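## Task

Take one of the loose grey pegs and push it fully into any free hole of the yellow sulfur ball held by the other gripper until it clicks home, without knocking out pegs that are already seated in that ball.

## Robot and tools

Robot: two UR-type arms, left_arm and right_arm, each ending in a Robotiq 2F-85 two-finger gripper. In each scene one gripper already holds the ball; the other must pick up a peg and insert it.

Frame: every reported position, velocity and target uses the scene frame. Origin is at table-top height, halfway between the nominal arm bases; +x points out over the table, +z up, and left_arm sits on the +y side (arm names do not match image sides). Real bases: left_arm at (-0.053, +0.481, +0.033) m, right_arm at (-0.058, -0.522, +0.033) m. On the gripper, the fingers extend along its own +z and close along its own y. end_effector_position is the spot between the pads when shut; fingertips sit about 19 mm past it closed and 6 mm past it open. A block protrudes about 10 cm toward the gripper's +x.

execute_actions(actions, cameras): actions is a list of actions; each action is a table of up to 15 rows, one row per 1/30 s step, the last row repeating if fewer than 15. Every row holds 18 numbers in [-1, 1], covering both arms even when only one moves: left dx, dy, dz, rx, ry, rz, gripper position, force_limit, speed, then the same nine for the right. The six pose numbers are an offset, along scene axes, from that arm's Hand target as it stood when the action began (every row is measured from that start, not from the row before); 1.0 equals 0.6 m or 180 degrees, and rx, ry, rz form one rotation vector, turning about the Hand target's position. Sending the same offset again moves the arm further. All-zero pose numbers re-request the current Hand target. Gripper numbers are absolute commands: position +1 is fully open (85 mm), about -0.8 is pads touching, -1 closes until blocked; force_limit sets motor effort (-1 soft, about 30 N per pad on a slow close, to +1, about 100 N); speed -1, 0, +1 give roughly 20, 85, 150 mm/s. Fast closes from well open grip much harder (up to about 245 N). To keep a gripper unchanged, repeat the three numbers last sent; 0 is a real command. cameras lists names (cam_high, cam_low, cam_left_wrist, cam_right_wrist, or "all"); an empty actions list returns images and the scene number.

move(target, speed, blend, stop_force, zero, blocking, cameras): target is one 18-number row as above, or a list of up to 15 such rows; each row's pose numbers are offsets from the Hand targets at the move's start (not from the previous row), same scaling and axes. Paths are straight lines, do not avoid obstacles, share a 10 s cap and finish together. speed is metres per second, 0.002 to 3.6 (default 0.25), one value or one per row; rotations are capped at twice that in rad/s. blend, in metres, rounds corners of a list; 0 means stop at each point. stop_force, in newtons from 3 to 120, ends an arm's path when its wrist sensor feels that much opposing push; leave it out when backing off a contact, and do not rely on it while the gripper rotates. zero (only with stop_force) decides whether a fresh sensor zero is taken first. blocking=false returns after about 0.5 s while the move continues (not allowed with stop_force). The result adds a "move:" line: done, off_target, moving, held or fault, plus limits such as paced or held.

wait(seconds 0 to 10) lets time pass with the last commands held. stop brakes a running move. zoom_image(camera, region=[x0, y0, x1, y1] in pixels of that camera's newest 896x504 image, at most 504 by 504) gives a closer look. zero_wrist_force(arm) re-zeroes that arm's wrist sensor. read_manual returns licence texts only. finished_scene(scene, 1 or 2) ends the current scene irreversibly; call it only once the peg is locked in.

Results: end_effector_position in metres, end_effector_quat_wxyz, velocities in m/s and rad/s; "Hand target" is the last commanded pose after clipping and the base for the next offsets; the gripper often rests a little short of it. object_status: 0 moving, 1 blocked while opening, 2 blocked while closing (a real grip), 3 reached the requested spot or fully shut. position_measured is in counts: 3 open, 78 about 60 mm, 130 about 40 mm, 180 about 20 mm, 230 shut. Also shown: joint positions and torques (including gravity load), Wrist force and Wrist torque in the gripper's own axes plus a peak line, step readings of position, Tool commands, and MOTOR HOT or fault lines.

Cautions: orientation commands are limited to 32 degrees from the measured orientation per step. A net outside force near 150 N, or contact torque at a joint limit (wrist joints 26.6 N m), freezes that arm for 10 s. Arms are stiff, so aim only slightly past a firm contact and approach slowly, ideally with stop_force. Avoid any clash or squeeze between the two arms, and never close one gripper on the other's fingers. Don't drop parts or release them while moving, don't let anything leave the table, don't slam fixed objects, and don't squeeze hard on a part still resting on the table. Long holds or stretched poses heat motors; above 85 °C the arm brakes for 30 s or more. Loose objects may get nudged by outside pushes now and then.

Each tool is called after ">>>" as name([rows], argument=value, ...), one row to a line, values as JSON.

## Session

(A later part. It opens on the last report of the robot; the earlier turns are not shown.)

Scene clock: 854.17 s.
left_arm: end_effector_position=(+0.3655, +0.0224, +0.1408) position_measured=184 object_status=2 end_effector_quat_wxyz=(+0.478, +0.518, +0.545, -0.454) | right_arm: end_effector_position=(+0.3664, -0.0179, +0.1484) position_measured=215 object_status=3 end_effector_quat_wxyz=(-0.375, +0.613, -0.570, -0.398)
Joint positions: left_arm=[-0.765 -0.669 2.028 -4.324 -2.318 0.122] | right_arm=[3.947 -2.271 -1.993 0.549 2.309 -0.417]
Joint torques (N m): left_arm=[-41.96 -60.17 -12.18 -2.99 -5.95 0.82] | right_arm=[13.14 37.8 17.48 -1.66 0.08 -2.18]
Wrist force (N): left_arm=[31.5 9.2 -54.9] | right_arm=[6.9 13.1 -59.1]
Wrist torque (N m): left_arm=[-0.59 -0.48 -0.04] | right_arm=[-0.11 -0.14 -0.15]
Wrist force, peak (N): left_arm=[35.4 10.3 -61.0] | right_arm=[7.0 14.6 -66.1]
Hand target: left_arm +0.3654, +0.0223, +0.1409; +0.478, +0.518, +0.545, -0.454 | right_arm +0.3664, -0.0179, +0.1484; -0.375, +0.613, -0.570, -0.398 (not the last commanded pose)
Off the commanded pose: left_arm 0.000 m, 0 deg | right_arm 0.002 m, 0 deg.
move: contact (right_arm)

>>> move(target=[0,0,0,0,0,0,-1,1,0.7,0.0003,-0.0038,0.0017,0,0,0,-0.69,1,-1], speed=0.01)

>>> move(target=[0,0,0,0,0,0,-1,1,0.7,0,0,0,0,0,0,-1,-0.9,-1], cameras=["cam_right_wrist"])

Scene clock: 862.80 s.
left_arm: end_effector_position=(+0.3653, +0.0222, +0.1409) position_measured=184 object_status=2 end_effector_quat_wxyz=(+0.478, +0.518, +0.545, -0.454) | right_arm: end_effector_position=(+0.3665, -0.0201, +0.1494) position_measured=215 object_status=3 end_effector_quat_wxyz=(-0.375, +0.613, -0.570, -0.398)
Joint positions: left_arm=[-0.766 -0.669 2.028 -4.324 -2.318 0.122] | right_arm=[3.944 -2.267 -1.997 0.547 2.312 -0.42]
Joint torques (N m): left_arm=[-3.56 -46.18 -14.42 -3.1 -2.73 0.74] | right_arm=[-17.71 48.08 5.65 2.79 0.84 -2.23]
Wrist force (N): left_arm=[-5.0 4.2 11.4] | right_arm=[-0.3 7.1 12.7]
Wrist torque (N m): left_arm=[-0.50 -0.23 -0.03] | right_arm=[0.05 -0.03 0.07]
Wrist force, peak (N): left_arm=[32.6 10.1 -56.7] | right_arm=[7.0 14.5 -61.0]
Hand target: left_arm +0.3654, +0.0223, +0.1409; +0.478, +0.518, +0.545, -0.454 | right_arm +0.3666, -0.0202, +0.1494; -0.375, +0.613, -0.570, -0.398
Off the commanded pose: left_arm 0.000 m, 0 deg | right_arm 0.000 m, 0 deg.
move: done

Scene clock: 863.30 s.
left_arm: end_effector_position=(+0.3654, +0.0223, +0.1409) position_measured=184 object_status=2 end_effector_quat_wxyz=(+0.479, +0.518, +0.545, -0.454) | right_arm: end_effector_position=(+0.3666, -0.0202, +0.1494) position_measured=217 object_status=2 end_effector_quat_wxyz=(-0.375, +0.613, -0.570, -0.398)
Joint positions: left_arm=[-0.766 -0.669 2.028 -4.324 -2.318 0.122] | right_arm=[3.944 -2.267 -1.997 0.547 2.312 -0.42]
Joint torques (N m): left_arm=[14.74 -30.51 -10.77 -3.25 -0.93 0.82] | right_arm=[-17.32 49.16 5.26 2.58 0.41 -2.31]
Wrist force (N): left_arm=[-5.1 4.9 11.5] | right_arm=[-0.4 7.5 12.3]
Wrist torque (N m): left_arm=[-0.47 -0.23 -0.03] | right_arm=[0.05 -0.05 0.06]
Wrist force, peak (N): left_arm=[-5.9 5.0 12.7] | right_arm=[0.5 8.4 14.1]
Hand target: left_arm +0.3654, +0.0223, +0.1409; +0.478, +0.518, +0.545, -0.454 | right_arm +0.3666, -0.0202, +0.1494; -0.375, +0.613, -0.570, -0.398
Off the commanded pose: left_arm 0.000 m, 0 deg | right_arm 0.000 m, 0 deg.
move: done
camera_calibration:
cam_right_wrist: T_world_to_cam=[[-0.997096, -0.0757416, 0.00788068, 0.368882], [0.00236463, 0.0726427, 0.997355, -0.121279], [-0.0761137, 0.994478, -0.0722526, 0.180548], [0, 0, 0, 1]] pos_world=[0.38184, -0.142801, 0.131096]
Images, in order (width x height): cam_right_wrist 896x504.

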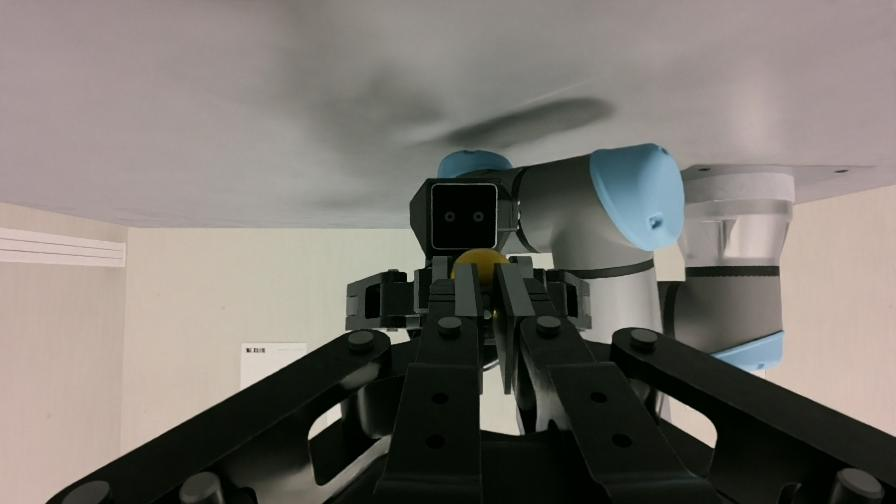

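>>> move(target=[0,0,0,0,0,0,-1,1,0.7,0.0003,-0.0046,0.002,0,0,0,-1,-0.9,-1], speed=0.003, stop_force=20, zero=false)

Scene clock: 868.60 s.
left_arm: end_effector_position=(+0.3655, +0.0224, +0.1408) position_measured=184 object_status=2 end_effector_quat_wxyz=(+0.478, +0.518, +0.545, -0.454) | right_arm: end_effector_position=(+0.3667, -0.0229, +0.1506) position_measured=217 object_status=2 end_effector_quat_wxyz=(-0.375, +0.613, -0.570, -0.398)
Joint positions: left_arm=[-0.765 -0.669 2.028 -4.324 -2.318 0.122] | right_arm=[3.94 -2.262 -2.002 0.545 2.316 -0.423]
Joint torques (N m): left_arm=[-1.26 -38.59 5.06 -2.84 -0.87 0.94] | right_arm=[-9.49 47.52 4.66 1.52 2.04 -2.41]
Wrist force (N): left_arm=[1.0 0.9 0.0] | right_arm=[0.3 2.2 0.1]
Wrist torque (N m): left_arm=[-0.11 -0.20 0.00] | right_arm=[0.12 -0.04 0.07]
Wrist force, peak (N): left_arm=[-5.9 3.4 12.6] | right_arm=[0.1 6.2 14.1]
Hand target: left_arm +0.3654, +0.0223, +0.1409; +0.478, +0.518, +0.545, -0.454 | right_arm +0.3667, -0.0229, +0.1506; -0.375, +0.613, -0.570, -0.398
Off the commanded pose: left_arm 0.000 m, 0 deg | right_arm 0.000 m, 0 deg.
move: done

>>> move(target=[0,0,0,0,0,0,-1,1,0.7,0,0,0,0,0,0,-0.5,-0.9,-1], cameras=["cam_right_wrist","cam_low","cam_high"])

>>> move(target=[0,0,0,0,0,0,-1,1,0.7,0.0042,-0.0575,0.0253,0,0,0,-0.5,-0.9,-1], speed=0.06, cameras=["cam_right_wrist"])

>>> zoom_image(camera="cam_right_wrist", region=[430, 200, 540, 310])

Scene clock: 874.77 s.
left_arm: end_effector_position=(+0.3654, +0.0223, +0.1409) position_measured=184 object_status=2 end_effector_quat_wxyz=(+0.478, +0.518, +0.545, -0.454) | right_arm: end_effector_position=(+0.3667, -0.0229, +0.1506) position_measured=192 object_status=0 end_effector_quat_wxyz=(-0.375, +0.613, -0.570, -0.398)
Joint positions: left_arm=[-0.765 -0.669 2.028 -4.324 -2.318 0.122] | right_arm=[3.939 -2.262 -2.002 0.545 2.316 -0.423]
Joint torques (N m): left_arm=[-11.7 -47.69 5.09 -3.16 -0.73 0.82] | right_arm=[-6.66 47.77 5.49 1.62 2.01 -2.41]
Wrist force (N): left_arm=[1.5 -0.6 -0.5] | right_arm=[1.2 1.0 -0.1]
Wrist torque (N m): left_arm=[-0.09 -0.24 0.00] | right_arm=[0.19 -0.08 0.07]
Wrist force, peak (N): left_arm=[2.3 1.1 -0.5] | right_arm=[1.0 2.7 0.3]
Hand target: left_arm +0.3654, +0.0223, +0.1409; +0.478, +0.518, +0.545, -0.454 | right_arm +0.3667, -0.0229, +0.1506; -0.375, +0.613, -0.570, -0.398
Off the commanded pose: left_arm 0.000 m, 0 deg | right_arm 0.000 m, 0 deg.
move: done
camera_calibration:
cam_right_wrist: T_world_to_cam=[[-0.997096, -0.0757416, 0.00788068, 0.36886], [0.00236463, 0.0726427, 0.997355, -0.122273], [-0.0761137, 0.994478, -0.0722526, 0.183434], [0, 0, 0, 1]] pos_world=[0.38204, -0.145601, 0.132296]
Images, in order (width x height): cam_high 896x504, cam_low 896x504, cam_right_wrist 896x504.

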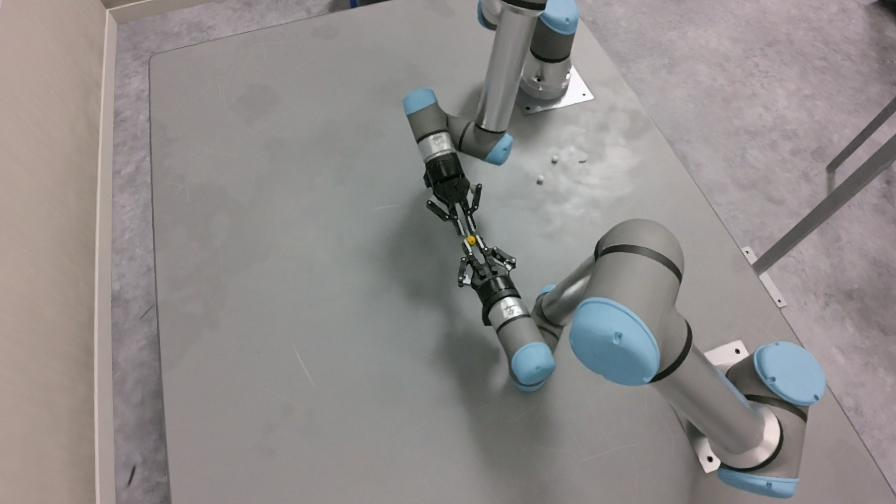

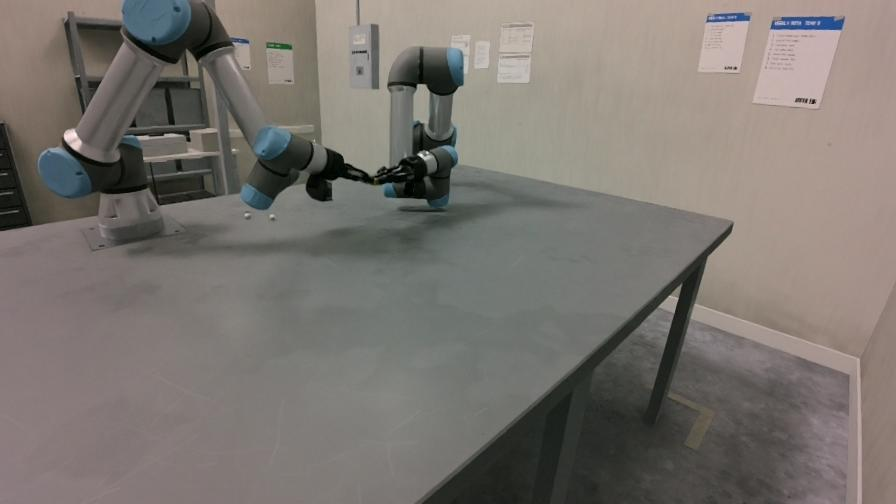

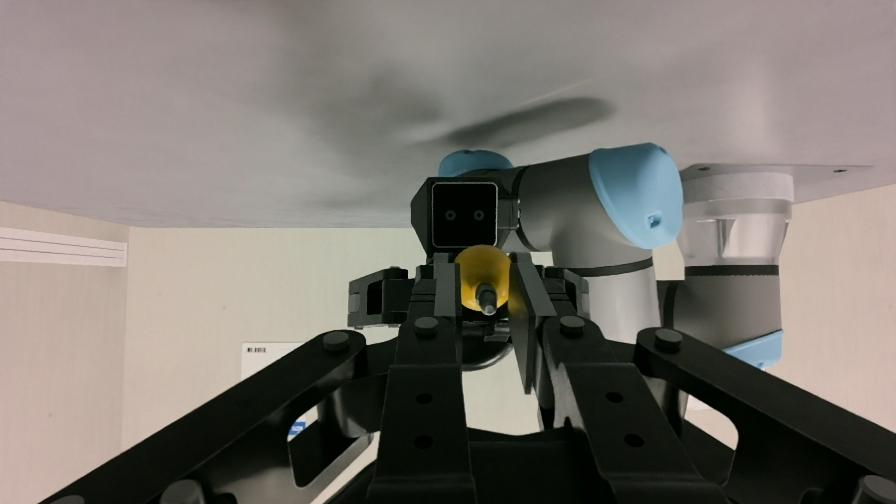

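Scene clock: 875.80 s.
left_arm: end_effector_position=(+0.3654, +0.0223, +0.1409) position_measured=184 object_status=2 end_effector_quat_wxyz=(+0.478, +0.518, +0.545, -0.454) | right_arm: end_effector_position=(+0.3693, -0.0573, +0.1657) position_measured=192 object_status=3 end_effector_quat_wxyz=(-0.375, +0.613, -0.570, -0.398)
Joint positions: left_arm=[-0.765 -0.669 2.028 -4.324 -2.318 0.122] | right_arm=[3.886 -2.202 -2.054 0.509 2.361 -0.464]
Joint torques (N m): left_arm=[-9.97 -47.55 4.69 -3.17 -0.83 1.06] | right_arm=[-6.69 43.31 4.07 1.13 2.82 -2.3]
Wrist force (N): left_arm=[1.5 -0.5 -0.7] | right_arm=[1.1 1.1 0.0]
Wrist torque (N m): left_arm=[-0.07 -0.24 0.00] | right_arm=[0.20 -0.07 0.08]
Wrist force, peak (N): left_arm=[1.8 -0.5 -0.5] | right_arm=[1.3 1.2 -0.1]
Hand target: left_arm +0.3654, +0.0223, +0.1409; +0.478, +0.518, +0.545, -0.454 | right_arm +0.3693, -0.0574, +0.1658; -0.375, +0.613, -0.570, -0.398
Off the commanded pose: left_arm 0.000 m, 0 deg | right_arm 0.000 m, 0 deg.
move: done
camera_calibration:
cam_right_wrist: T_world_to_cam=[[-0.997096, -0.075742, 0.0078748, 0.368629], [0.00235875, 0.0726423, 0.997355, -0.134838], [-0.0761137, 0.994478, -0.0722527, 0.218925], [0, 0, 0, 1]] pos_world=[0.38454, -0.180001, 0.147396]
Images, in order (width x height): cam_right_wrist 896x504.

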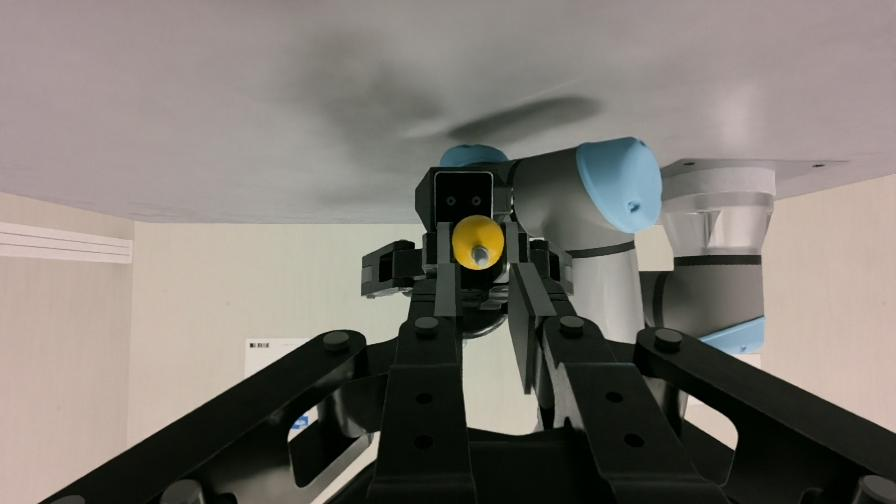

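Scaled by 4.582.

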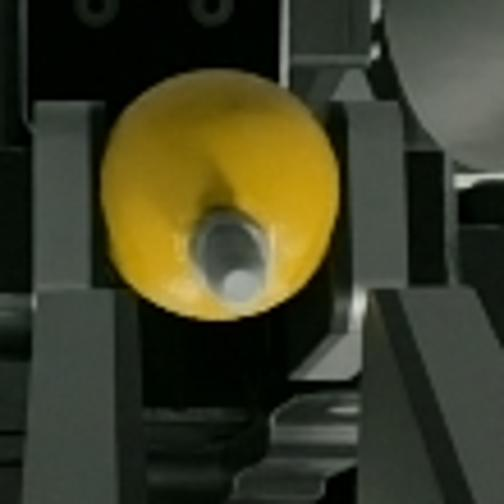

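>>> move(target=[0,0,0,0,0,0,-1,1,0.7,-0.0038,0.049,-0.0217,0,0,0,-0.5,-0.9,-1], speed=0.06, stop_force=15, cameras=["cam_right_wrist"])

>>> zoom_image(camera="cam_right_wrist", region=[430, 220, 540, 330])

Scene clock: 881.70 s.
left_arm: end_effector_position=(+0.3654, +0.0223, +0.1409) position_measured=184 object_status=2 end_effector_quat_wxyz=(+0.478, +0.518, +0.545, -0.454) | right_arm: end_effector_position=(+0.3670, -0.0280, +0.1528) position_measured=192 object_status=3 end_effector_quat_wxyz=(-0.375, +0.613, -0.570, -0.398)
Joint positions: left_arm=[-0.765 -0.669 2.028 -4.324 -2.318 0.122] | right_arm=[3.932 -2.253 -2.01 0.541 2.322 -0.428]
Joint torques (N m): left_arm=[2.98 -47.77 5.56 -2.99 -1.11 0.85] | right_arm=[8.27 33.06 23.29 4.67 -0.56 2.36]
Wrist force (N): left_arm=[1.8 -0.4 -0.4] | right_arm=[1.1 0.8 -0.1]
Wrist torque (N m): left_arm=[-0.06 -0.29 0.00] | right_arm=[0.15 -0.05 -0.13]
Wrist force, peak (N): left_arm=[1.9 -0.7 -0.7] | right_arm=[1.4 1.3 0.1]
Hand target: left_arm +0.3654, +0.0223, +0.1409; +0.478, +0.518, +0.545, -0.454 | right_arm +0.3670, -0.0280, +0.1528; -0.375, +0.613, -0.570, -0.398
Off the commanded pose: left_arm 0.000 m, 0 deg | right_arm 0.000 m, 0 deg.
move: done
camera_calibration:
cam_right_wrist: T_world_to_cam=[[-0.997096, -0.0757416, 0.00788068, 0.368656], [0.00236463, 0.0726427, 0.997355, -0.123997], [-0.0761137, 0.994478, -0.0722526, 0.188673], [0, 0, 0, 1]] pos_world=[0.38224, -0.150701, 0.134396]
Images, in order (width x height): cam_right_wrist 896x504.

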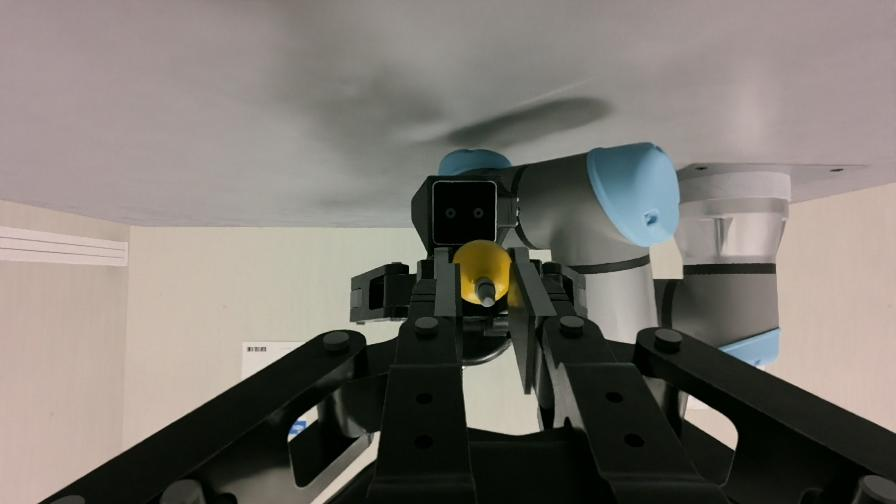

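Scaled by 4.582.

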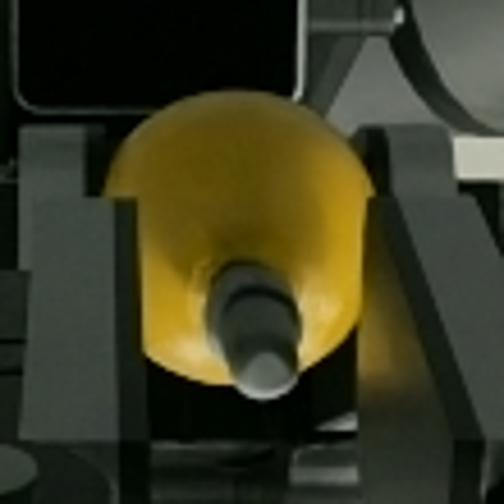

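>>> move(target=[0,0,0,0,0,0,-1,1,0.7,0,0,0,0,0,0,-0.69,1,-1])

>>> zero_wrist_force(arm="right_arm")

>>> move(target=[0,0,0,0,0,0,-1,1,0.7,-0.0014,0.0205,-0.009,0,0,0,-0.69,1,-1], speed=0.003, stop_force=4, zero=false)

>>> move(target=[0,0,0,0,0,0,-1,1,0.7,-0.0007,0.01,-0.0044,0,0,0,-0.69,1,-1], speed=0.003, stop_force=9, zero=false)

>>> move(target=[0,0,0,0,0,0,-1,1,0.7,-0.0007,0.01,-0.0044,0,0,0,-0.69,1,-1], speed=0.003, stop_force=18, zero=false)

>>> move(target=[0,0,0,0,0,0,-1,1,0.7,-0.0007,0.01,-0.0044,0,0,0,-0.69,1,-1], speed=0.003, stop_force=30, zero=false)

>>> move(target=[0,0,0,0,0,0,-1,1,0.7,-0.0007,0.01,-0.0044,0,0,0,-0.69,1,-1], speed=0.003, stop_force=45, zero=false)

>>> move(target=[0,0,0,0,0,0,-1,1,0.7,-0.0007,0.01,-0.0044,0,0,0,-0.69,1,-1], speed=0.003, stop_force=60, zero=false)

Scene clock: 900.20 s.
left_arm: end_effector_position=(+0.3654, +0.0223, +0.1409) position_measured=184 object_status=2 end_effector_quat_wxyz=(+0.478, +0.518, +0.545, -0.454) | right_arm: end_effector_position=(+0.3670, -0.0280, +0.1528) position_measured=215 object_status=0 end_effector_quat_wxyz=(-0.375, +0.613, -0.570, -0.398)
Joint positions: left_arm=[-0.765 -0.669 2.028 -4.324 -2.318 0.122] | right_arm=[3.932 -2.253 -2.01 0.541 2.322 -0.428]
Joint torques (N m): left_arm=[12.53 -48.54 5.3 -3.04 -1.2 0.61] | right_arm=[8.98 33.89 22.71 4.78 -0.55 2.41]
Wrist force (N): left_arm=[1.6 -0.7 -0.7] | right_arm=[1.2 1.0 -0.1]
Wrist torque (N m): left_arm=[-0.11 -0.25 0.00] | right_arm=[0.17 -0.07 -0.13]
Wrist force, peak (N): left_arm=[1.9 -0.4 -0.7] | right_arm=[1.4 1.1 0.0]
Hand target: left_arm +0.3654, +0.0223, +0.1409; +0.478, +0.518, +0.545, -0.454 | right_arm +0.3670, -0.0280, +0.1528; -0.375, +0.613, -0.570, -0.398
Off the commanded pose: left_arm 0.000 m, 0 deg | right_arm 0.000 m, 0 deg.
move: done

Wrist force sensor zeroed.

Scene clock: 902.97 s.
left_arm: end_effector_position=(+0.3655, +0.0223, +0.1409) position_measured=184 object_status=2 end_effector_quat_wxyz=(+0.478, +0.518, +0.545, -0.454) | right_arm: end_effector_position=(+0.3667, -0.0239, +0.1509) position_measured=215 object_status=3 end_effector_quat_wxyz=(-0.375, +0.613, -0.570, -0.398)
Joint positions: left_arm=[-0.765 -0.669 2.028 -4.324 -2.318 0.122] | right_arm=[3.938 -2.26 -2.003 0.545 2.317 -0.424]
Joint torques (N m): left_arm=[10.44 -47.07 5.18 -2.9 -1.04 0.86] | right_arm=[-8.06 45.65 5.1 1.14 1.67 -2.15]
Wrist force (N, zeroed by zero_wrist_force on right_arm): left_arm=[3.9 0.7 -4.0] | right_arm=[-0.3 1.3 -3.9]
Wrist torque (N m, zeroed by zero_wrist_force on right_arm): left_arm=[-0.15 -0.25 0.00] | right_arm=[-0.06 0.00 0.00]
Wrist force, peak (N, zeroed by zero_wrist_force on right_arm): left_arm=[5.4 1.4 -5.0] | right_arm=[-0.4 1.9 -5.4]
Hand target: left_arm +0.3654, +0.0223, +0.1409; +0.478, +0.518, +0.545, -0.454 | right_arm +0.3667, -0.0239, +0.1509; -0.375, +0.613, -0.570, -0.398 (not the last commanded pose)
Off the commanded pose: left_arm 0.000 m, 0 deg | right_arm 0.009 m, 0 deg.
move: contact (right_arm)

Scene clock: 904.53 s.
left_arm: end_effector_position=(+0.3655, +0.0224, +0.1409) position_measured=184 object_status=2 end_effector_quat_wxyz=(+0.478, +0.518, +0.545, -0.454) | right_arm: end_effector_position=(+0.3666, -0.0230, +0.1505) position_measured=215 object_status=3 end_effector_quat_wxyz=(-0.375, +0.613, -0.570, -0.398)
Joint positions: left_arm=[-0.765 -0.669 2.028 -4.324 -2.318 0.122] | right_arm=[3.94 -2.262 -2.002 0.545 2.316 -0.423]
Joint torques (N m): left_arm=[1.11 -47.18 1.75 -3.05 -1.03 0.89] | right_arm=[-8.7 45.15 7.16 0.75 1.67 -2.15]
Wrist force (N, zeroed by zero_wrist_force on right_arm): left_arm=[6.5 3.0 -6.7] | right_arm=[0.0 3.7 -7.2]
Wrist torque (N m, zeroed by zero_wrist_force on right_arm): left_arm=[-0.17 -0.31 -0.01] | right_arm=[-0.09 -0.02 -0.01]
Wrist force, peak (N, zeroed by zero_wrist_force on right_arm): left_arm=[8.1 3.4 -9.8] | right_arm=[-0.2 4.0 -10.2]
Hand target: left_arm +0.3654, +0.0223, +0.1409; +0.478, +0.518, +0.545, -0.454 | right_arm +0.3666, -0.0230, +0.1505; -0.375, +0.613, -0.570, -0.398 (not the last commanded pose)
Off the commanded pose: left_arm 0.000 m, 0 deg | right_arm 0.006 m, 0 deg.
move: contact (right_arm)

Scene clock: 906.17 s.
left_arm: end_effector_position=(+0.3655, +0.0224, +0.1409) position_measured=184 object_status=2 end_effector_quat_wxyz=(+0.478, +0.518, +0.545, -0.454) | right_arm: end_effector_position=(+0.3666, -0.0219, +0.1501) position_measured=215 object_status=3 end_effector_quat_wxyz=(-0.376, +0.613, -0.570, -0.398)
Joint positions: left_arm=[-0.765 -0.669 2.028 -4.324 -2.318 0.122] | right_arm=[3.941 -2.264 -2 0.546 2.314 -0.421]
Joint torques (N m): left_arm=[-6.63 -47.06 -1.33 -3.06 -1.08 0.68] | right_arm=[-4.39 43.61 7.76 0.34 1.15 -2.15]
Wrist force (N, zeroed by zero_wrist_force on right_arm): left_arm=[11.7 4.4 -15.4] | right_arm=[-0.1 5.2 -16.8]
Wrist torque (N m, zeroed by zero_wrist_force on right_arm): left_arm=[-0.21 -0.30 -0.01] | right_arm=[-0.16 0.01 -0.01]
Wrist force, peak (N, zeroed by zero_wrist_force on right_arm): left_arm=[13.7 4.7 -17.8] | right_arm=[-0.1 5.7 -19.6]
Hand target: left_arm +0.3654, +0.0223, +0.1409; +0.478, +0.518, +0.545, -0.454 | right_arm +0.3666, -0.0219, +0.1501; -0.376, +0.613, -0.570, -0.398 (not the last commanded pose)
Off the commanded pose: left_arm 0.000 m, 0 deg | right_arm 0.005 m, 0 deg.
move: contact (right_arm)

Scene clock: 908.60 s.
left_arm: end_effector_position=(+0.3655, +0.0224, +0.1409) position_measured=184 object_status=2 end_effector_quat_wxyz=(+0.478, +0.518, +0.545, -0.454) | right_arm: end_effector_position=(+0.3664, -0.0187, +0.1487) position_measured=215 object_status=3 end_effector_quat_wxyz=(-0.376, +0.613, -0.570, -0.398)
Joint positions: left_arm=[-0.765 -0.669 2.028 -4.324 -2.318 0.122] | right_arm=[3.946 -2.269 -1.995 0.549 2.31 -0.418]
Joint torques (N m): left_arm=[-21.8 -46.06 -8.17 -2.91 -4.34 0.64] | right_arm=[0.08 43.05 12.57 -0.4 0.3 -1.98]
Wrist force (N, zeroed by zero_wrist_force on right_arm): left_arm=[17.1 7.9 -27.0] | right_arm=[1.3 9.1 -29.5]
Wrist torque (N m, zeroed by zero_wrist_force on right_arm): left_arm=[-0.34 -0.36 -0.04] | right_arm=[-0.18 0.00 -0.02]
Wrist force, peak (N, zeroed by zero_wrist_force on right_arm): left_arm=[20.4 9.1 -30.9] | right_arm=[1.5 10.1 -33.6]
Hand target: left_arm +0.3654, +0.0223, +0.1409; +0.478, +0.518, +0.545, -0.454 | right_arm +0.3664, -0.0187, +0.1487; -0.376, +0.613, -0.570, -0.398 (not the last commanded pose)
Off the commanded pose: left_arm 0.000 m, 0 deg | right_arm 0.003 m, 0 deg.
move: contact (right_arm)

Scene clock: 909.97 s.
left_arm: end_effector_position=(+0.3655, +0.0224, +0.1409) position_measured=184 object_status=2 end_effector_quat_wxyz=(+0.478, +0.518, +0.545, -0.454) | right_arm: end_effector_position=(+0.3664, -0.0183, +0.1484) position_measured=215 object_status=3 end_effector_quat_wxyz=(-0.376, +0.613, -0.570, -0.398)
Joint positions: left_arm=[-0.765 -0.669 2.028 -4.324 -2.318 0.122] | right_arm=[3.947 -2.27 -1.994 0.549 2.31 -0.417]
Joint torques (N m): left_arm=[-30.03 -47.69 -11.41 -2.85 -4.6 0.74] | right_arm=[6.14 38.72 13.5 -1.17 -0.09 -2.3]
Wrist force (N, zeroed by zero_wrist_force on right_arm): left_arm=[25.4 9.5 -41.0] | right_arm=[2.7 11.2 -44.9]
Wrist torque (N m, zeroed by zero_wrist_force on right_arm): left_arm=[-0.38 -0.44 -0.04] | right_arm=[-0.21 -0.04 -0.02]
Wrist force, peak (N, zeroed by zero_wrist_force on right_arm): left_arm=[28.7 11.5 -46.7] | right_arm=[3.7 12.8 -50.5]
Hand target: left_arm +0.3654, +0.0223, +0.1409; +0.478, +0.518, +0.545, -0.454 | right_arm +0.3664, -0.0183, +0.1484; -0.376, +0.613, -0.570, -0.398 (not the last commanded pose)
Off the commanded pose: left_arm 0.000 m, 0 deg | right_arm 0.006 m, 0 deg.
move: contact (right_arm)

Scene clock: 911.30 s.
left_arm: end_effector_position=(+0.3655, +0.0224, +0.1409) position_measured=184 object_status=2 end_effector_quat_wxyz=(+0.478, +0.518, +0.545, -0.454) | right_arm: end_effector_position=(+0.3664, -0.0180, +0.1482) position_measured=215 object_status=3 end_effector_quat_wxyz=(-0.376, +0.613, -0.570, -0.398)
Joint positions: left_arm=[-0.765 -0.669 2.028 -4.324 -2.318 0.122] | right_arm=[3.947 -2.271 -1.994 0.55 2.309 -0.417]
Joint torques (N m): left_arm=[-38.74 -47.46 -15.45 -3.04 -4.55 0.61] | right_arm=[12.15 35.35 16.62 -2.12 -0.64 -2.27]
Wrist force (N, zeroed by zero_wrist_force on right_arm): left_arm=[33.1 11.4 -54.8] | right_arm=[4.8 13.0 -58.8]
Wrist torque (N m, zeroed by zero_wrist_force on right_arm): left_arm=[-0.39 -0.40 -0.04] | right_arm=[-0.29 -0.08 0.01]
Wrist force, peak (N, zeroed by zero_wrist_force on right_arm): left_arm=[36.0 13.0 -60.6] | right_arm=[5.1 14.6 -65.6]
Hand target: left_arm +0.3654, +0.0223, +0.1409; +0.478, +0.518, +0.545, -0.454 | right_arm +0.3664, -0.0180, +0.1482; -0.376, +0.613, -0.570, -0.398 (not the last commanded pose)
Off the commanded pose: left_arm 0.000 m, 0 deg | right_arm 0.006 m, 0 deg.
move: contact (right_arm)

>>> move(target=[0,0,0,0,0,0,-1,1,0.7,-0.0007,0.01,-0.0044,0,0,0,-0.69,1,-1], speed=0.003, stop_force=72, zero=false)

>>> move(target=[0,0,0,0,0,0,-1,1,0.7,-0.0007,0.01,-0.0044,0,0,0,-0.69,1,-1], speed=0.003, stop_force=84, zero=false)

Scene clock: 922.27 s.
left_arm: end_effector_position=(+0.3654, +0.0223, +0.1408) position_measured=184 object_status=2 end_effector_quat_wxyz=(+0.478, +0.518, +0.545, -0.454) | right_arm: end_effector_position=(+0.3664, -0.0177, +0.1480) position_measured=215 object_status=3 end_effector_quat_wxyz=(-0.376, +0.613, -0.570, -0.398)
Joint positions: left_arm=[-0.765 -0.669 2.028 -4.324 -2.318 0.122] | right_arm=[3.947 -2.271 -1.993 0.55 2.309 -0.417]
Joint torques (N m): left_arm=[-43.05 -50.24 -26.63 -5.4 -4.66 0.79] | right_arm=[16.47 33.42 18.24 -2.78 -0.44 -2.32]
Wrist force (N, zeroed by zero_wrist_force on right_arm): left_arm=[39.6 11.6 -65.1] | right_arm=[5.3 13.5 -70.5]
Wrist torque (N m, zeroed by zero_wrist_force on right_arm): left_arm=[-0.39 -0.49 -0.02] | right_arm=[-0.34 -0.06 0.01]
Wrist force, peak (N, zeroed by zero_wrist_force on right_arm): left_arm=[42.7 13.4 -71.6] | right_arm=[6.2 15.0 -77.7]
Hand target: left_arm +0.3654, +0.0223, +0.1409; +0.478, +0.518, +0.545, -0.454 | right_arm +0.3664, -0.0177, +0.1480; -0.376, +0.613, -0.570, -0.398 (not the last commanded pose)
Off the commanded pose: left_arm 0.000 m, 0 deg | right_arm 0.006 m, 0 deg.
move: contact (right_arm)

Scene clock: 923.97 s.
left_arm: end_effector_position=(+0.3654, +0.0223, +0.1408) position_measured=184 object_status=2 end_effector_quat_wxyz=(+0.478, +0.518, +0.545, -0.454) | right_arm: end_effector_position=(+0.3663, -0.0164, +0.1475) position_measured=215 object_status=3 end_effector_quat_wxyz=(-0.376, +0.613, -0.570, -0.398)
Joint positions: left_arm=[-0.765 -0.669 2.028 -4.324 -2.318 0.122] | right_arm=[3.949 -2.274 -1.991 0.551 2.307 -0.415]
Joint torques (N m): left_arm=[-43.73 -61.48 -31.2 -6.46 -4.84 0.42] | right_arm=[22.22 31.33 17.63 -3.97 -0.65 -2.16]
Wrist force (N, zeroed by zero_wrist_force on right_arm): left_arm=[47.3 10.8 -74.8] | right_arm=[3.5 12.7 -83.2]
Wrist torque (N m, zeroed by zero_wrist_force on right_arm): left_arm=[-0.28 -0.45 0.01] | right_arm=[-0.36 -0.10 -0.03]
Wrist force, peak (N, zeroed by zero_wrist_force on right_arm): left_arm=[50.7 12.0 -79.7] | right_arm=[3.5 13.9 -88.4]
Hand target: left_arm +0.3654, +0.0223, +0.1409; +0.478, +0.518, +0.545, -0.454 | right_arm +0.3663, -0.0164, +0.1475; -0.376, +0.613, -0.570, -0.398 (not the last commanded pose)
Off the commanded pose: left_arm 0.000 m, 0 deg | right_arm 0.005 m, 0 deg.
move: contact (right_arm)

>>> move(target=[0,0,0,0,0,0,-1,1,0.7,0.0003,-0.0049,0.0022,0,0,0,-0.69,1,-1], speed=0.01)

>>> move(target=[0,0,0,0,0,0,-1,1,0.7,0,0,0,0,0,0,-0.5,1,-1])

>>> move(target=[0,0,0,0,0,0,-1,1,0.7,0.0010,-0.0143,0.0063,0,0,0,-0.5,1,-1], speed=0.06, cameras=["cam_right_wrist"])

>>> zoom_image(camera="cam_right_wrist", region=[430, 220, 540, 330])

Scene clock: 931.97 s.
left_arm: end_effector_position=(+0.3653, +0.0222, +0.1410) position_measured=184 object_status=2 end_effector_quat_wxyz=(+0.479, +0.518, +0.544, -0.454) | right_arm: end_effector_position=(+0.3664, -0.0192, +0.1487) position_measured=215 object_status=3 end_effector_quat_wxyz=(-0.376, +0.613, -0.570, -0.398)
Joint positions: left_arm=[-0.766 -0.669 2.028 -4.324 -2.318 0.122] | right_arm=[3.945 -2.269 -1.996 0.549 2.311 -0.419]
Joint torques (N m): left_arm=[0.24 -46.26 -9.73 -3.62 -1.97 0.72] | right_arm=[-15.12 49.53 0.97 1.35 1.37 -2.23]
Wrist force (N, zeroed by zero_wrist_force on right_arm): left_arm=[-0.7 3.3 12.4] | right_arm=[-4.8 3.5 12.1]
Wrist torque (N m, zeroed by zero_wrist_force on right_arm): left_arm=[-0.16 -0.19 -0.01] | right_arm=[-0.07 0.01 0.20]
Wrist force, peak (N, zeroed by zero_wrist_force on right_arm): left_arm=[48.2 10.9 -75.1] | right_arm=[3.6 12.3 -83.3]
Hand target: left_arm +0.3654, +0.0223, +0.1409; +0.478, +0.518, +0.545, -0.454 | right_arm +0.3665, -0.0193, +0.1488; -0.376, +0.613, -0.570, -0.398
Off the commanded pose: left_arm 0.000 m, 0 deg | right_arm 0.000 m, 0 deg.
move: done

Scene clock: 932.70 s.
left_arm: end_effector_position=(+0.3654, +0.0223, +0.1409) position_measured=184 object_status=2 end_effector_quat_wxyz=(+0.478, +0.518, +0.545, -0.454) | right_arm: end_effector_position=(+0.3666, -0.0194, +0.1488) position_measured=192 object_status=0 end_effector_quat_wxyz=(-0.376, +0.613, -0.570, -0.398)
Joint positions: left_arm=[-0.765 -0.669 2.028 -4.324 -2.318 0.122] | right_arm=[3.945 -2.269 -1.996 0.549 2.311 -0.419]
Joint torques (N m): left_arm=[13.27 -29.86 7.64 -1.03 0.66 0.58] | right_arm=[3.24 47.76 8.23 1.67 1.75 -2.24]
Wrist force (N, zeroed by zero_wrist_force on right_arm): left_arm=[0.0 0.5 -0.3] | right_arm=[0.0 0.0 0.0]
Wrist torque (N m, zeroed by zero_wrist_force on right_arm): left_arm=[0.08 -0.02 0.00] | right_arm=[0.00 -0.01 0.20]
Wrist force, peak (N, zeroed by zero_wrist_force on right_arm): left_arm=[-3.1 4.6 12.4] | right_arm=[-5.1 3.6 11.6]
Hand target: left_arm +0.3654, +0.0223, +0.1409; +0.478, +0.518, +0.545, -0.454 | right_arm +0.3665, -0.0193, +0.1488; -0.376, +0.613, -0.570, -0.398
Off the commanded pose: left_arm 0.000 m, 0 deg | right_arm 0.000 m, 0 deg.
move: done

Scene clock: 933.47 s.
left_arm: end_effector_position=(+0.3654, +0.0223, +0.1409) position_measured=184 object_status=2 end_effector_quat_wxyz=(+0.478, +0.518, +0.545, -0.454) | right_arm: end_effector_position=(+0.3671, -0.0278, +0.1526) position_measured=192 object_status=3 end_effector_quat_wxyz=(-0.376, +0.613, -0.570, -0.398)
Joint positions: left_arm=[-0.765 -0.669 2.028 -4.324 -2.318 0.122] | right_arm=[3.932 -2.254 -2.01 0.541 2.321 -0.428]
Joint torques (N m): left_arm=[13.43 -29.71 9.04 -0.85 0.89 0.7] | right_arm=[-9.98 44.9 4.27 1.28 2.57 -2.45]
Wrist force (N, zeroed by zero_wrist_force on right_arm): left_arm=[0.0 0.6 -0.4] | right_arm=[0.0 0.0 -0.1]
Wrist torque (N m, zeroed by zero_wrist_force on right_arm): left_arm=[0.11 -0.01 0.01] | right_arm=[0.00 0.00 0.21]
Wrist force, peak (N, zeroed by zero_wrist_force on right_arm): left_arm=[0.0 0.6 -0.4] | right_arm=[0.1 0.2 0.3]
Hand target: left_arm +0.3654, +0.0223, +0.1409; +0.478, +0.518, +0.545, -0.454 | right_arm +0.3671, -0.0279, +0.1526; -0.376, +0.613, -0.570, -0.398
Off the commanded pose: left_arm 0.000 m, 0 deg | right_arm 0.000 m, 0 deg.
move: done
camera_calibration:
cam_right_wrist: T_world_to_cam=[[-0.99712, -0.0754558, 0.00766317, 0.368857], [0.00216878, 0.0726303, 0.997357, -0.123739], [-0.0758129, 0.994501, -0.0722575, 0.188355], [0, 0, 0, 1]] pos_world=[0.382343, -0.1505, 0.134196]
Images, in order (width x height): cam_right_wrist 896x504.

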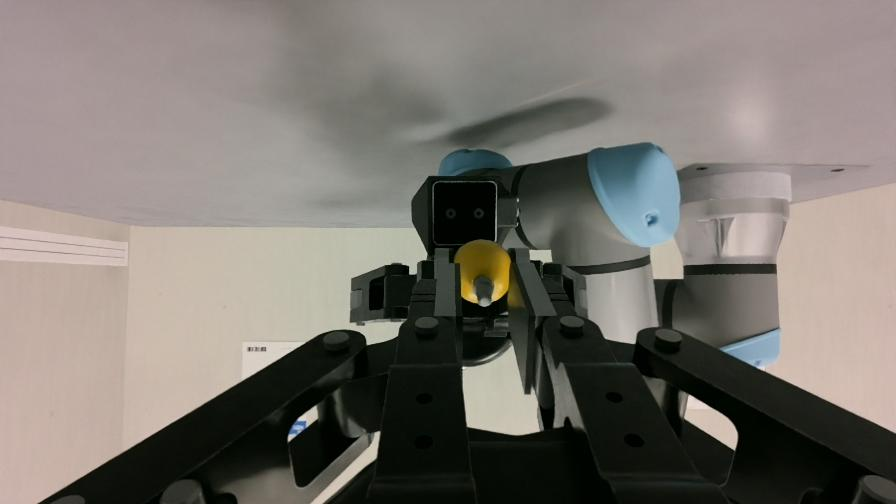

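Scaled by 4.582.

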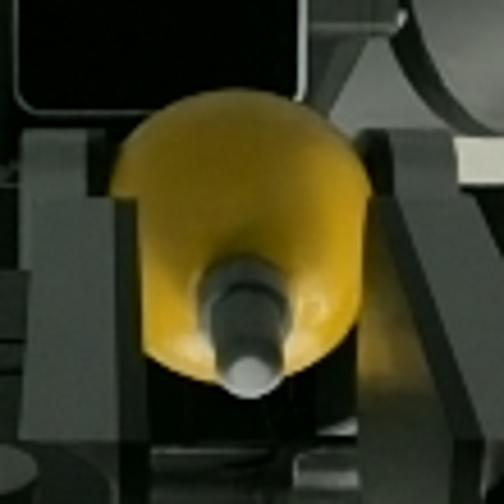

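>>> move(target=[0,0,0,0,0,0,-1,1,0.7,0.0018,-0.0268,0.0117,0,0,0,-0.5,1,-1], speed=0.06)

>>> move(target=[0,0,0,0,0,0,-1,1,0.7,0,0,0,0,0,0,-0.82,-1,-1], cameras=["cam_right_wrist"])

>>> zoom_image(camera="cam_right_wrist", region=[430, 200, 540, 310])

>>> move(target=[0,0,0,0,0,0,-1,1,0.7,-0.0023,0.0335,-0.0147,0,0,0,-0.82,-1,-1], speed=0.004, stop_force=4, cameras=["cam_right_wrist"])

Scene clock: 953.27 s.
left_arm: end_effector_position=(+0.3654, +0.0223, +0.1409) position_measured=184 object_status=2 end_effector_quat_wxyz=(+0.478, +0.518, +0.545, -0.454) | right_arm: end_effector_position=(+0.3682, -0.0439, +0.1596) position_measured=192 object_status=3 end_effector_quat_wxyz=(-0.376, +0.613, -0.570, -0.398)
Joint positions: left_arm=[-0.765 -0.669 2.028 -4.324 -2.318 0.122] | right_arm=[3.907 -2.226 -2.035 0.526 2.342 -0.447]
Joint torques (N m): left_arm=[13.02 -28.19 7.93 -0.98 0.89 0.83] | right_arm=[-8.46 46.1 5.92 1.42 2.24 -2.22]
Wrist force (N, zeroed by zero_wrist_force on right_arm): left_arm=[-0.1 0.4 -0.2] | right_arm=[0.1 0.1 0.1]
Wrist torque (N m, zeroed by zero_wrist_force on right_arm): left_arm=[0.07 0.00 0.00] | right_arm=[0.03 -0.02 0.21]
Wrist force, peak (N, zeroed by zero_wrist_force on right_arm): left_arm=[0.1 0.9 -0.2] | right_arm=[0.2 -0.2 -0.4]
Hand target: left_arm +0.3654, +0.0223, +0.1409; +0.478, +0.518, +0.545, -0.454 | right_arm +0.3682, -0.0440, +0.1596; -0.376, +0.613, -0.570, -0.398
Off the commanded pose: left_arm 0.000 m, 0 deg | right_arm 0.000 m, 0 deg.
move: done

Scene clock: 954.27 s.
left_arm: end_effector_position=(+0.3654, +0.0223, +0.1409) position_measured=184 object_status=2 end_effector_quat_wxyz=(+0.478, +0.518, +0.545, -0.454) | right_arm: end_effector_position=(+0.3682, -0.0440, +0.1596) position_measured=230 object_status=0 end_effector_quat_wxyz=(-0.376, +0.613, -0.570, -0.398)
Joint positions: left_arm=[-0.765 -0.669 2.028 -4.324 -2.318 0.122] | right_arm=[3.907 -2.226 -2.035 0.526 2.342 -0.447]
Joint torques (N m): left_arm=[13.71 -28.95 7.15 -0.92 0.85 0.65] | right_arm=[-9.91 45.56 4.65 1.74 2.64 -2.2]
Wrist force (N, zeroed by zero_wrist_force on right_arm): left_arm=[0.1 0.2 -0.2] | right_arm=[0.0 0.0 -0.1]
Wrist torque (N m, zeroed by zero_wrist_force on right_arm): left_arm=[0.03 -0.02 0.00] | right_arm=[0.01 0.00 0.21]
Wrist force, peak (N, zeroed by zero_wrist_force on right_arm): left_arm=[0.1 0.8 0.1] | right_arm=[0.4 0.0 0.2]
Hand target: left_arm +0.3654, +0.0223, +0.1409; +0.478, +0.518, +0.545, -0.454 | right_arm +0.3682, -0.0440, +0.1596; -0.376, +0.613, -0.570, -0.398
Off the commanded pose: left_arm 0.000 m, 0 deg | right_arm 0.000 m, 0 deg.
move: done
camera_calibration:
cam_right_wrist: T_world_to_cam=[[-0.99712, -0.0754558, 0.00766317, 0.368685], [0.00216878, 0.0726303, 0.997357, -0.129654], [-0.0758129, 0.994501, -0.0722575, 0.204963], [0, 0, 0, 1]] pos_world=[0.383443, -0.1666, 0.141296]
Images, in order (width x height): cam_right_wrist 896x504.

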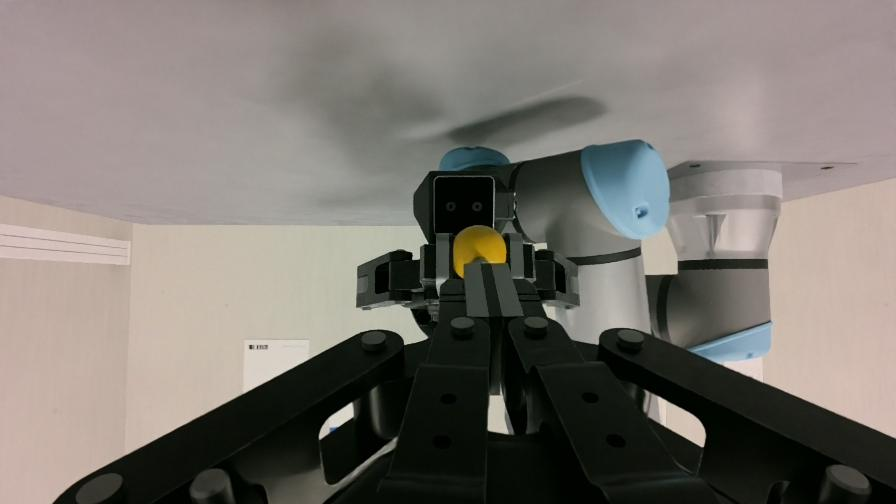

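Scaled by 4.582.

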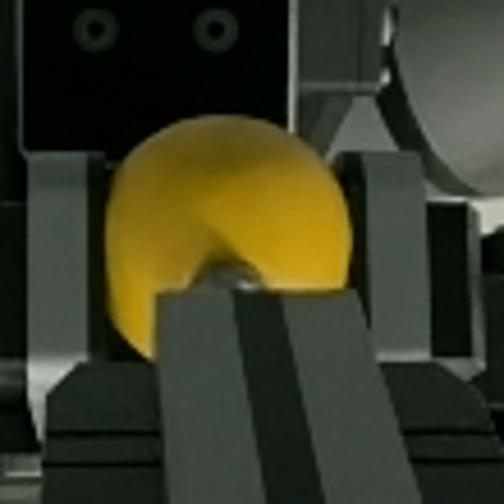

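Scene clock: 959.50 s.
left_arm: end_effector_position=(+0.3655, +0.0224, +0.1408) position_measured=184 object_status=2 end_effector_quat_wxyz=(+0.478, +0.518, +0.545, -0.454) | right_arm: end_effector_position=(+0.3672, -0.0291, +0.1531) position_measured=230 object_status=3 end_effector_quat_wxyz=(-0.376, +0.613, -0.570, -0.398)
Joint positions: left_arm=[-0.765 -0.669 2.028 -4.324 -2.318 0.122] | right_arm=[3.93 -2.252 -2.012 0.54 2.323 -0.43]
Joint torques (N m): left_arm=[2.05 -37.04 -2.03 -0.98 0.75 0.63] | right_arm=[-7.56 46.49 4.6 1.3 2.46 -2.25]
Wrist force (N, zeroed by zero_wrist_force on right_arm): left_arm=[1.8 0.5 -3.0] | right_arm=[0.3 0.2 -2.7]
Wrist torque (N m, zeroed by zero_wrist_force on right_arm): left_arm=[0.08 0.01 0.00] | right_arm=[0.00 0.01 0.00]
Wrist force, peak (N, zeroed by zero_wrist_force on right_arm): left_arm=[3.4 0.6 -5.4] | right_arm=[-0.5 0.4 -6.1]
Hand target: left_arm +0.3654, +0.0223, +0.1409; +0.478, +0.518, +0.545, -0.454 | right_arm +0.3672, -0.0291, +0.1531; -0.376, +0.613, -0.570, -0.398 (not the last commanded pose)
Off the commanded pose: left_arm 0.000 m, 0 deg | right_arm 0.006 m, 0 deg.
move: contact (right_arm)
camera_calibration:
cam_right_wrist: T_world_to_cam=[[-0.99712, -0.0754558, 0.00766317, 0.368854], [0.00216878, 0.0726303, 0.997357, -0.124244], [-0.0758129, 0.994501, -0.0722575, 0.189699], [0, 0, 0, 1]] pos_world=[0.382443, -0.1518, 0.134796]
Images, in order (width x height): cam_right_wrist 896x504.

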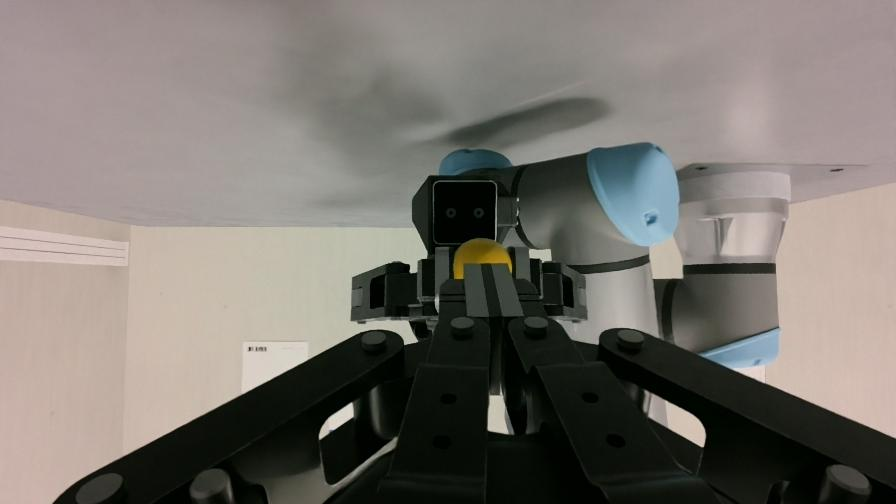

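>>> move(target=[0,0,0,0,0,0,-1,1,0.7,-0.0007,0.01,-0.0044,0,0,0,-0.82,-1,-1], speed=0.003, stop_force=10, zero=false)

>>> move(target=[0,0,0,0,0,0,-1,1,0.7,-0.0007,0.01,-0.0044,0,0,0,-0.82,-1,-1], speed=0.003, stop_force=20, zero=false)

>>> move(target=[0,0,0,0,0,0,-1,1,0.7,-0.0007,0.01,-0.0044,0,0,0,-0.82,-1,-1], speed=0.003, stop_force=35, zero=false)

>>> move(target=[0,0,0,0,0,0,-1,1,0.7,-0.0007,0.01,-0.0044,0,0,0,-0.82,-1,-1], speed=0.003, stop_force=50, zero=false)

>>> move(target=[0,0,0,0,0,0,-1,1,0.7,-0.0007,0.01,-0.0044,0,0,0,-0.82,-1,-1], speed=0.003, stop_force=65, zero=false)

Scene clock: 967.03 s.
left_arm: end_effector_position=(+0.3654, +0.0223, +0.1408) position_measured=184 object_status=2 end_effector_quat_wxyz=(+0.478, +0.518, +0.545, -0.454) | right_arm: end_effector_position=(+0.3672, -0.0289, +0.1529) position_measured=230 object_status=3 end_effector_quat_wxyz=(-0.376, +0.613, -0.570, -0.398)
Joint positions: left_arm=[-0.765 -0.669 2.028 -4.324 -2.318 0.122] | right_arm=[3.931 -2.252 -2.011 0.541 2.323 -0.429]
Joint torques (N m): left_arm=[-14.96 -48.55 -14.69 -3.03 0.96 0.37] | right_arm=[-4.79 44.03 6.27 0.79 2.51 -2.6]
Wrist force (N, zeroed by zero_wrist_force on right_arm): left_arm=[6.1 0.5 -7.9] | right_arm=[-0.9 0.3 -9.2]
Wrist torque (N m, zeroed by zero_wrist_force on right_arm): left_arm=[0.05 -0.04 0.00] | right_arm=[-0.01 0.00 0.04]
Wrist force, peak (N, zeroed by zero_wrist_force on right_arm): left_arm=[8.1 0.9 -10.4] | right_arm=[-0.7 0.7 -12.2]
Hand target: left_arm +0.3654, +0.0223, +0.1409; +0.478, +0.518, +0.545, -0.454 | right_arm +0.3672, -0.0289, +0.1529; -0.376, +0.613, -0.570, -0.398 (not the last commanded pose)
Off the commanded pose: left_arm 0.000 m, 0 deg | right_arm 0.006 m, 0 deg.
move: contact (right_arm)

Scene clock: 968.43 s.
left_arm: end_effector_position=(+0.3655, +0.0223, +0.1409) position_measured=184 object_status=2 end_effector_quat_wxyz=(+0.478, +0.518, +0.545, -0.454) | right_arm: end_effector_position=(+0.3672, -0.0284, +0.1527) position_measured=230 object_status=3 end_effector_quat_wxyz=(-0.376, +0.613, -0.570, -0.398)
Joint positions: left_arm=[-0.765 -0.669 2.028 -4.324 -2.318 0.122] | right_arm=[3.931 -2.253 -2.011 0.541 2.322 -0.429]
Joint torques (N m): left_arm=[-15.98 -49.55 -14.39 -4.17 -2.45 0.44] | right_arm=[-1.37 40.99 7.19 -0.13 1.47 -2.34]
Wrist force (N, zeroed by zero_wrist_force on right_arm): left_arm=[13.0 2.3 -17.0] | right_arm=[-0.9 2.4 -19.4]
Wrist torque (N m, zeroed by zero_wrist_force on right_arm): left_arm=[-0.03 -0.04 -0.02] | right_arm=[-0.05 -0.05 0.01]
Wrist force, peak (N, zeroed by zero_wrist_force on right_arm): left_arm=[15.2 2.7 -20.2] | right_arm=[-1.3 2.6 -23.5]
Hand target: left_arm +0.3654, +0.0223, +0.1409; +0.478, +0.518, +0.545, -0.454 | right_arm +0.3672, -0.0284, +0.1527; -0.376, +0.613, -0.570, -0.398 (not the last commanded pose)
Off the commanded pose: left_arm 0.000 m, 0 deg | right_arm 0.006 m, 0 deg.
move: contact (right_arm)

Scene clock: 969.83 s.
left_arm: end_effector_position=(+0.3654, +0.0223, +0.1409) position_measured=184 object_status=2 end_effector_quat_wxyz=(+0.478, +0.518, +0.545, -0.454) | right_arm: end_effector_position=(+0.3672, -0.0279, +0.1524) position_measured=230 object_status=3 end_effector_quat_wxyz=(-0.376, +0.613, -0.570, -0.398)
Joint positions: left_arm=[-0.765 -0.669 2.028 -4.324 -2.318 0.122] | right_arm=[3.932 -2.254 -2.01 0.542 2.321 -0.428]
Joint torques (N m): left_arm=[-15.91 -48.84 -13.62 -4.11 -2.65 0.39] | right_arm=[3.78 37.05 8.48 -1.29 0.93 -2.25]
Wrist force (N, zeroed by zero_wrist_force on right_arm): left_arm=[21.7 4.7 -29.6] | right_arm=[-1.0 4.6 -34.0]
Wrist torque (N m, zeroed by zero_wrist_force on right_arm): left_arm=[-0.05 -0.15 -0.05] | right_arm=[-0.11 -0.09 -0.01]
Wrist force, peak (N, zeroed by zero_wrist_force on right_arm): left_arm=[24.1 5.3 -33.4] | right_arm=[-1.2 5.2 -38.5]
Hand target: left_arm +0.3654, +0.0223, +0.1409; +0.478, +0.518, +0.545, -0.454 | right_arm +0.3672, -0.0279, +0.1525; -0.376, +0.613, -0.570, -0.398 (not the last commanded pose)
Off the commanded pose: left_arm 0.000 m, 0 deg | right_arm 0.006 m, 0 deg.
move: contact (right_arm)

Scene clock: 971.23 s.
left_arm: end_effector_position=(+0.3654, +0.0223, +0.1409) position_measured=184 object_status=2 end_effector_quat_wxyz=(+0.478, +0.518, +0.545, -0.454) | right_arm: end_effector_position=(+0.3672, -0.0274, +0.1522) position_measured=230 object_status=3 end_effector_quat_wxyz=(-0.376, +0.613, -0.570, -0.398)
Joint positions: left_arm=[-0.765 -0.669 2.028 -4.324 -2.318 0.122] | right_arm=[3.933 -2.255 -2.009 0.542 2.321 -0.428]
Joint torques (N m): left_arm=[-16.09 -49.82 -15.18 -4.15 -2.89 0.44] | right_arm=[10.04 35.9 9.75 -2.56 0.73 -2.18]
Wrist force (N, zeroed by zero_wrist_force on right_arm): left_arm=[30.0 6.4 -43.2] | right_arm=[-1.2 6.5 -49.6]
Wrist torque (N m, zeroed by zero_wrist_force on right_arm): left_arm=[-0.12 -0.19 -0.06] | right_arm=[-0.15 -0.16 -0.02]
Wrist force, peak (N, zeroed by zero_wrist_force on right_arm): left_arm=[33.7 7.0 -46.7] | right_arm=[-1.2 7.2 -53.9]
Hand target: left_arm +0.3654, +0.0223, +0.1409; +0.478, +0.518, +0.545, -0.454 | right_arm +0.3672, -0.0274, +0.1522; -0.376, +0.613, -0.570, -0.398 (not the last commanded pose)
Off the commanded pose: left_arm 0.000 m, 0 deg | right_arm 0.006 m, 0 deg.
move: contact (right_arm)

Scene clock: 972.63 s.
left_arm: end_effector_position=(+0.3655, +0.0224, +0.1408) position_measured=184 object_status=2 end_effector_quat_wxyz=(+0.478, +0.518, +0.545, -0.454) | right_arm: end_effector_position=(+0.3672, -0.0269, +0.1520) position_measured=230 object_status=3 end_effector_quat_wxyz=(-0.376, +0.613, -0.570, -0.398)
Joint positions: left_arm=[-0.765 -0.669 2.028 -4.324 -2.318 0.122] | right_arm=[3.934 -2.256 -2.008 0.543 2.32 -0.427]
Joint torques (N m): left_arm=[-19.41 -50.03 -19.1 -4.17 -2.95 0.5] | right_arm=[16.17 31.92 13 -3.54 0.24 -2.26]
Wrist force (N, zeroed by zero_wrist_force on right_arm): left_arm=[39.3 7.5 -56.2] | right_arm=[-1.1 8.1 -64.8]
Wrist torque (N m, zeroed by zero_wrist_force on right_arm): left_arm=[-0.22 -0.23 -0.08] | right_arm=[-0.19 -0.21 -0.01]
Wrist force, peak (N, zeroed by zero_wrist_force on right_arm): left_arm=[42.9 8.3 -60.5] | right_arm=[-1.2 8.7 -69.6]
Hand target: left_arm +0.3654, +0.0223, +0.1409; +0.478, +0.518, +0.545, -0.454 | right_arm +0.3672, -0.0269, +0.1520; -0.376, +0.613, -0.570, -0.398 (not the last commanded pose)
Off the commanded pose: left_arm 0.000 m, 0 deg | right_arm 0.006 m, 0 deg.
move: contact (right_arm)


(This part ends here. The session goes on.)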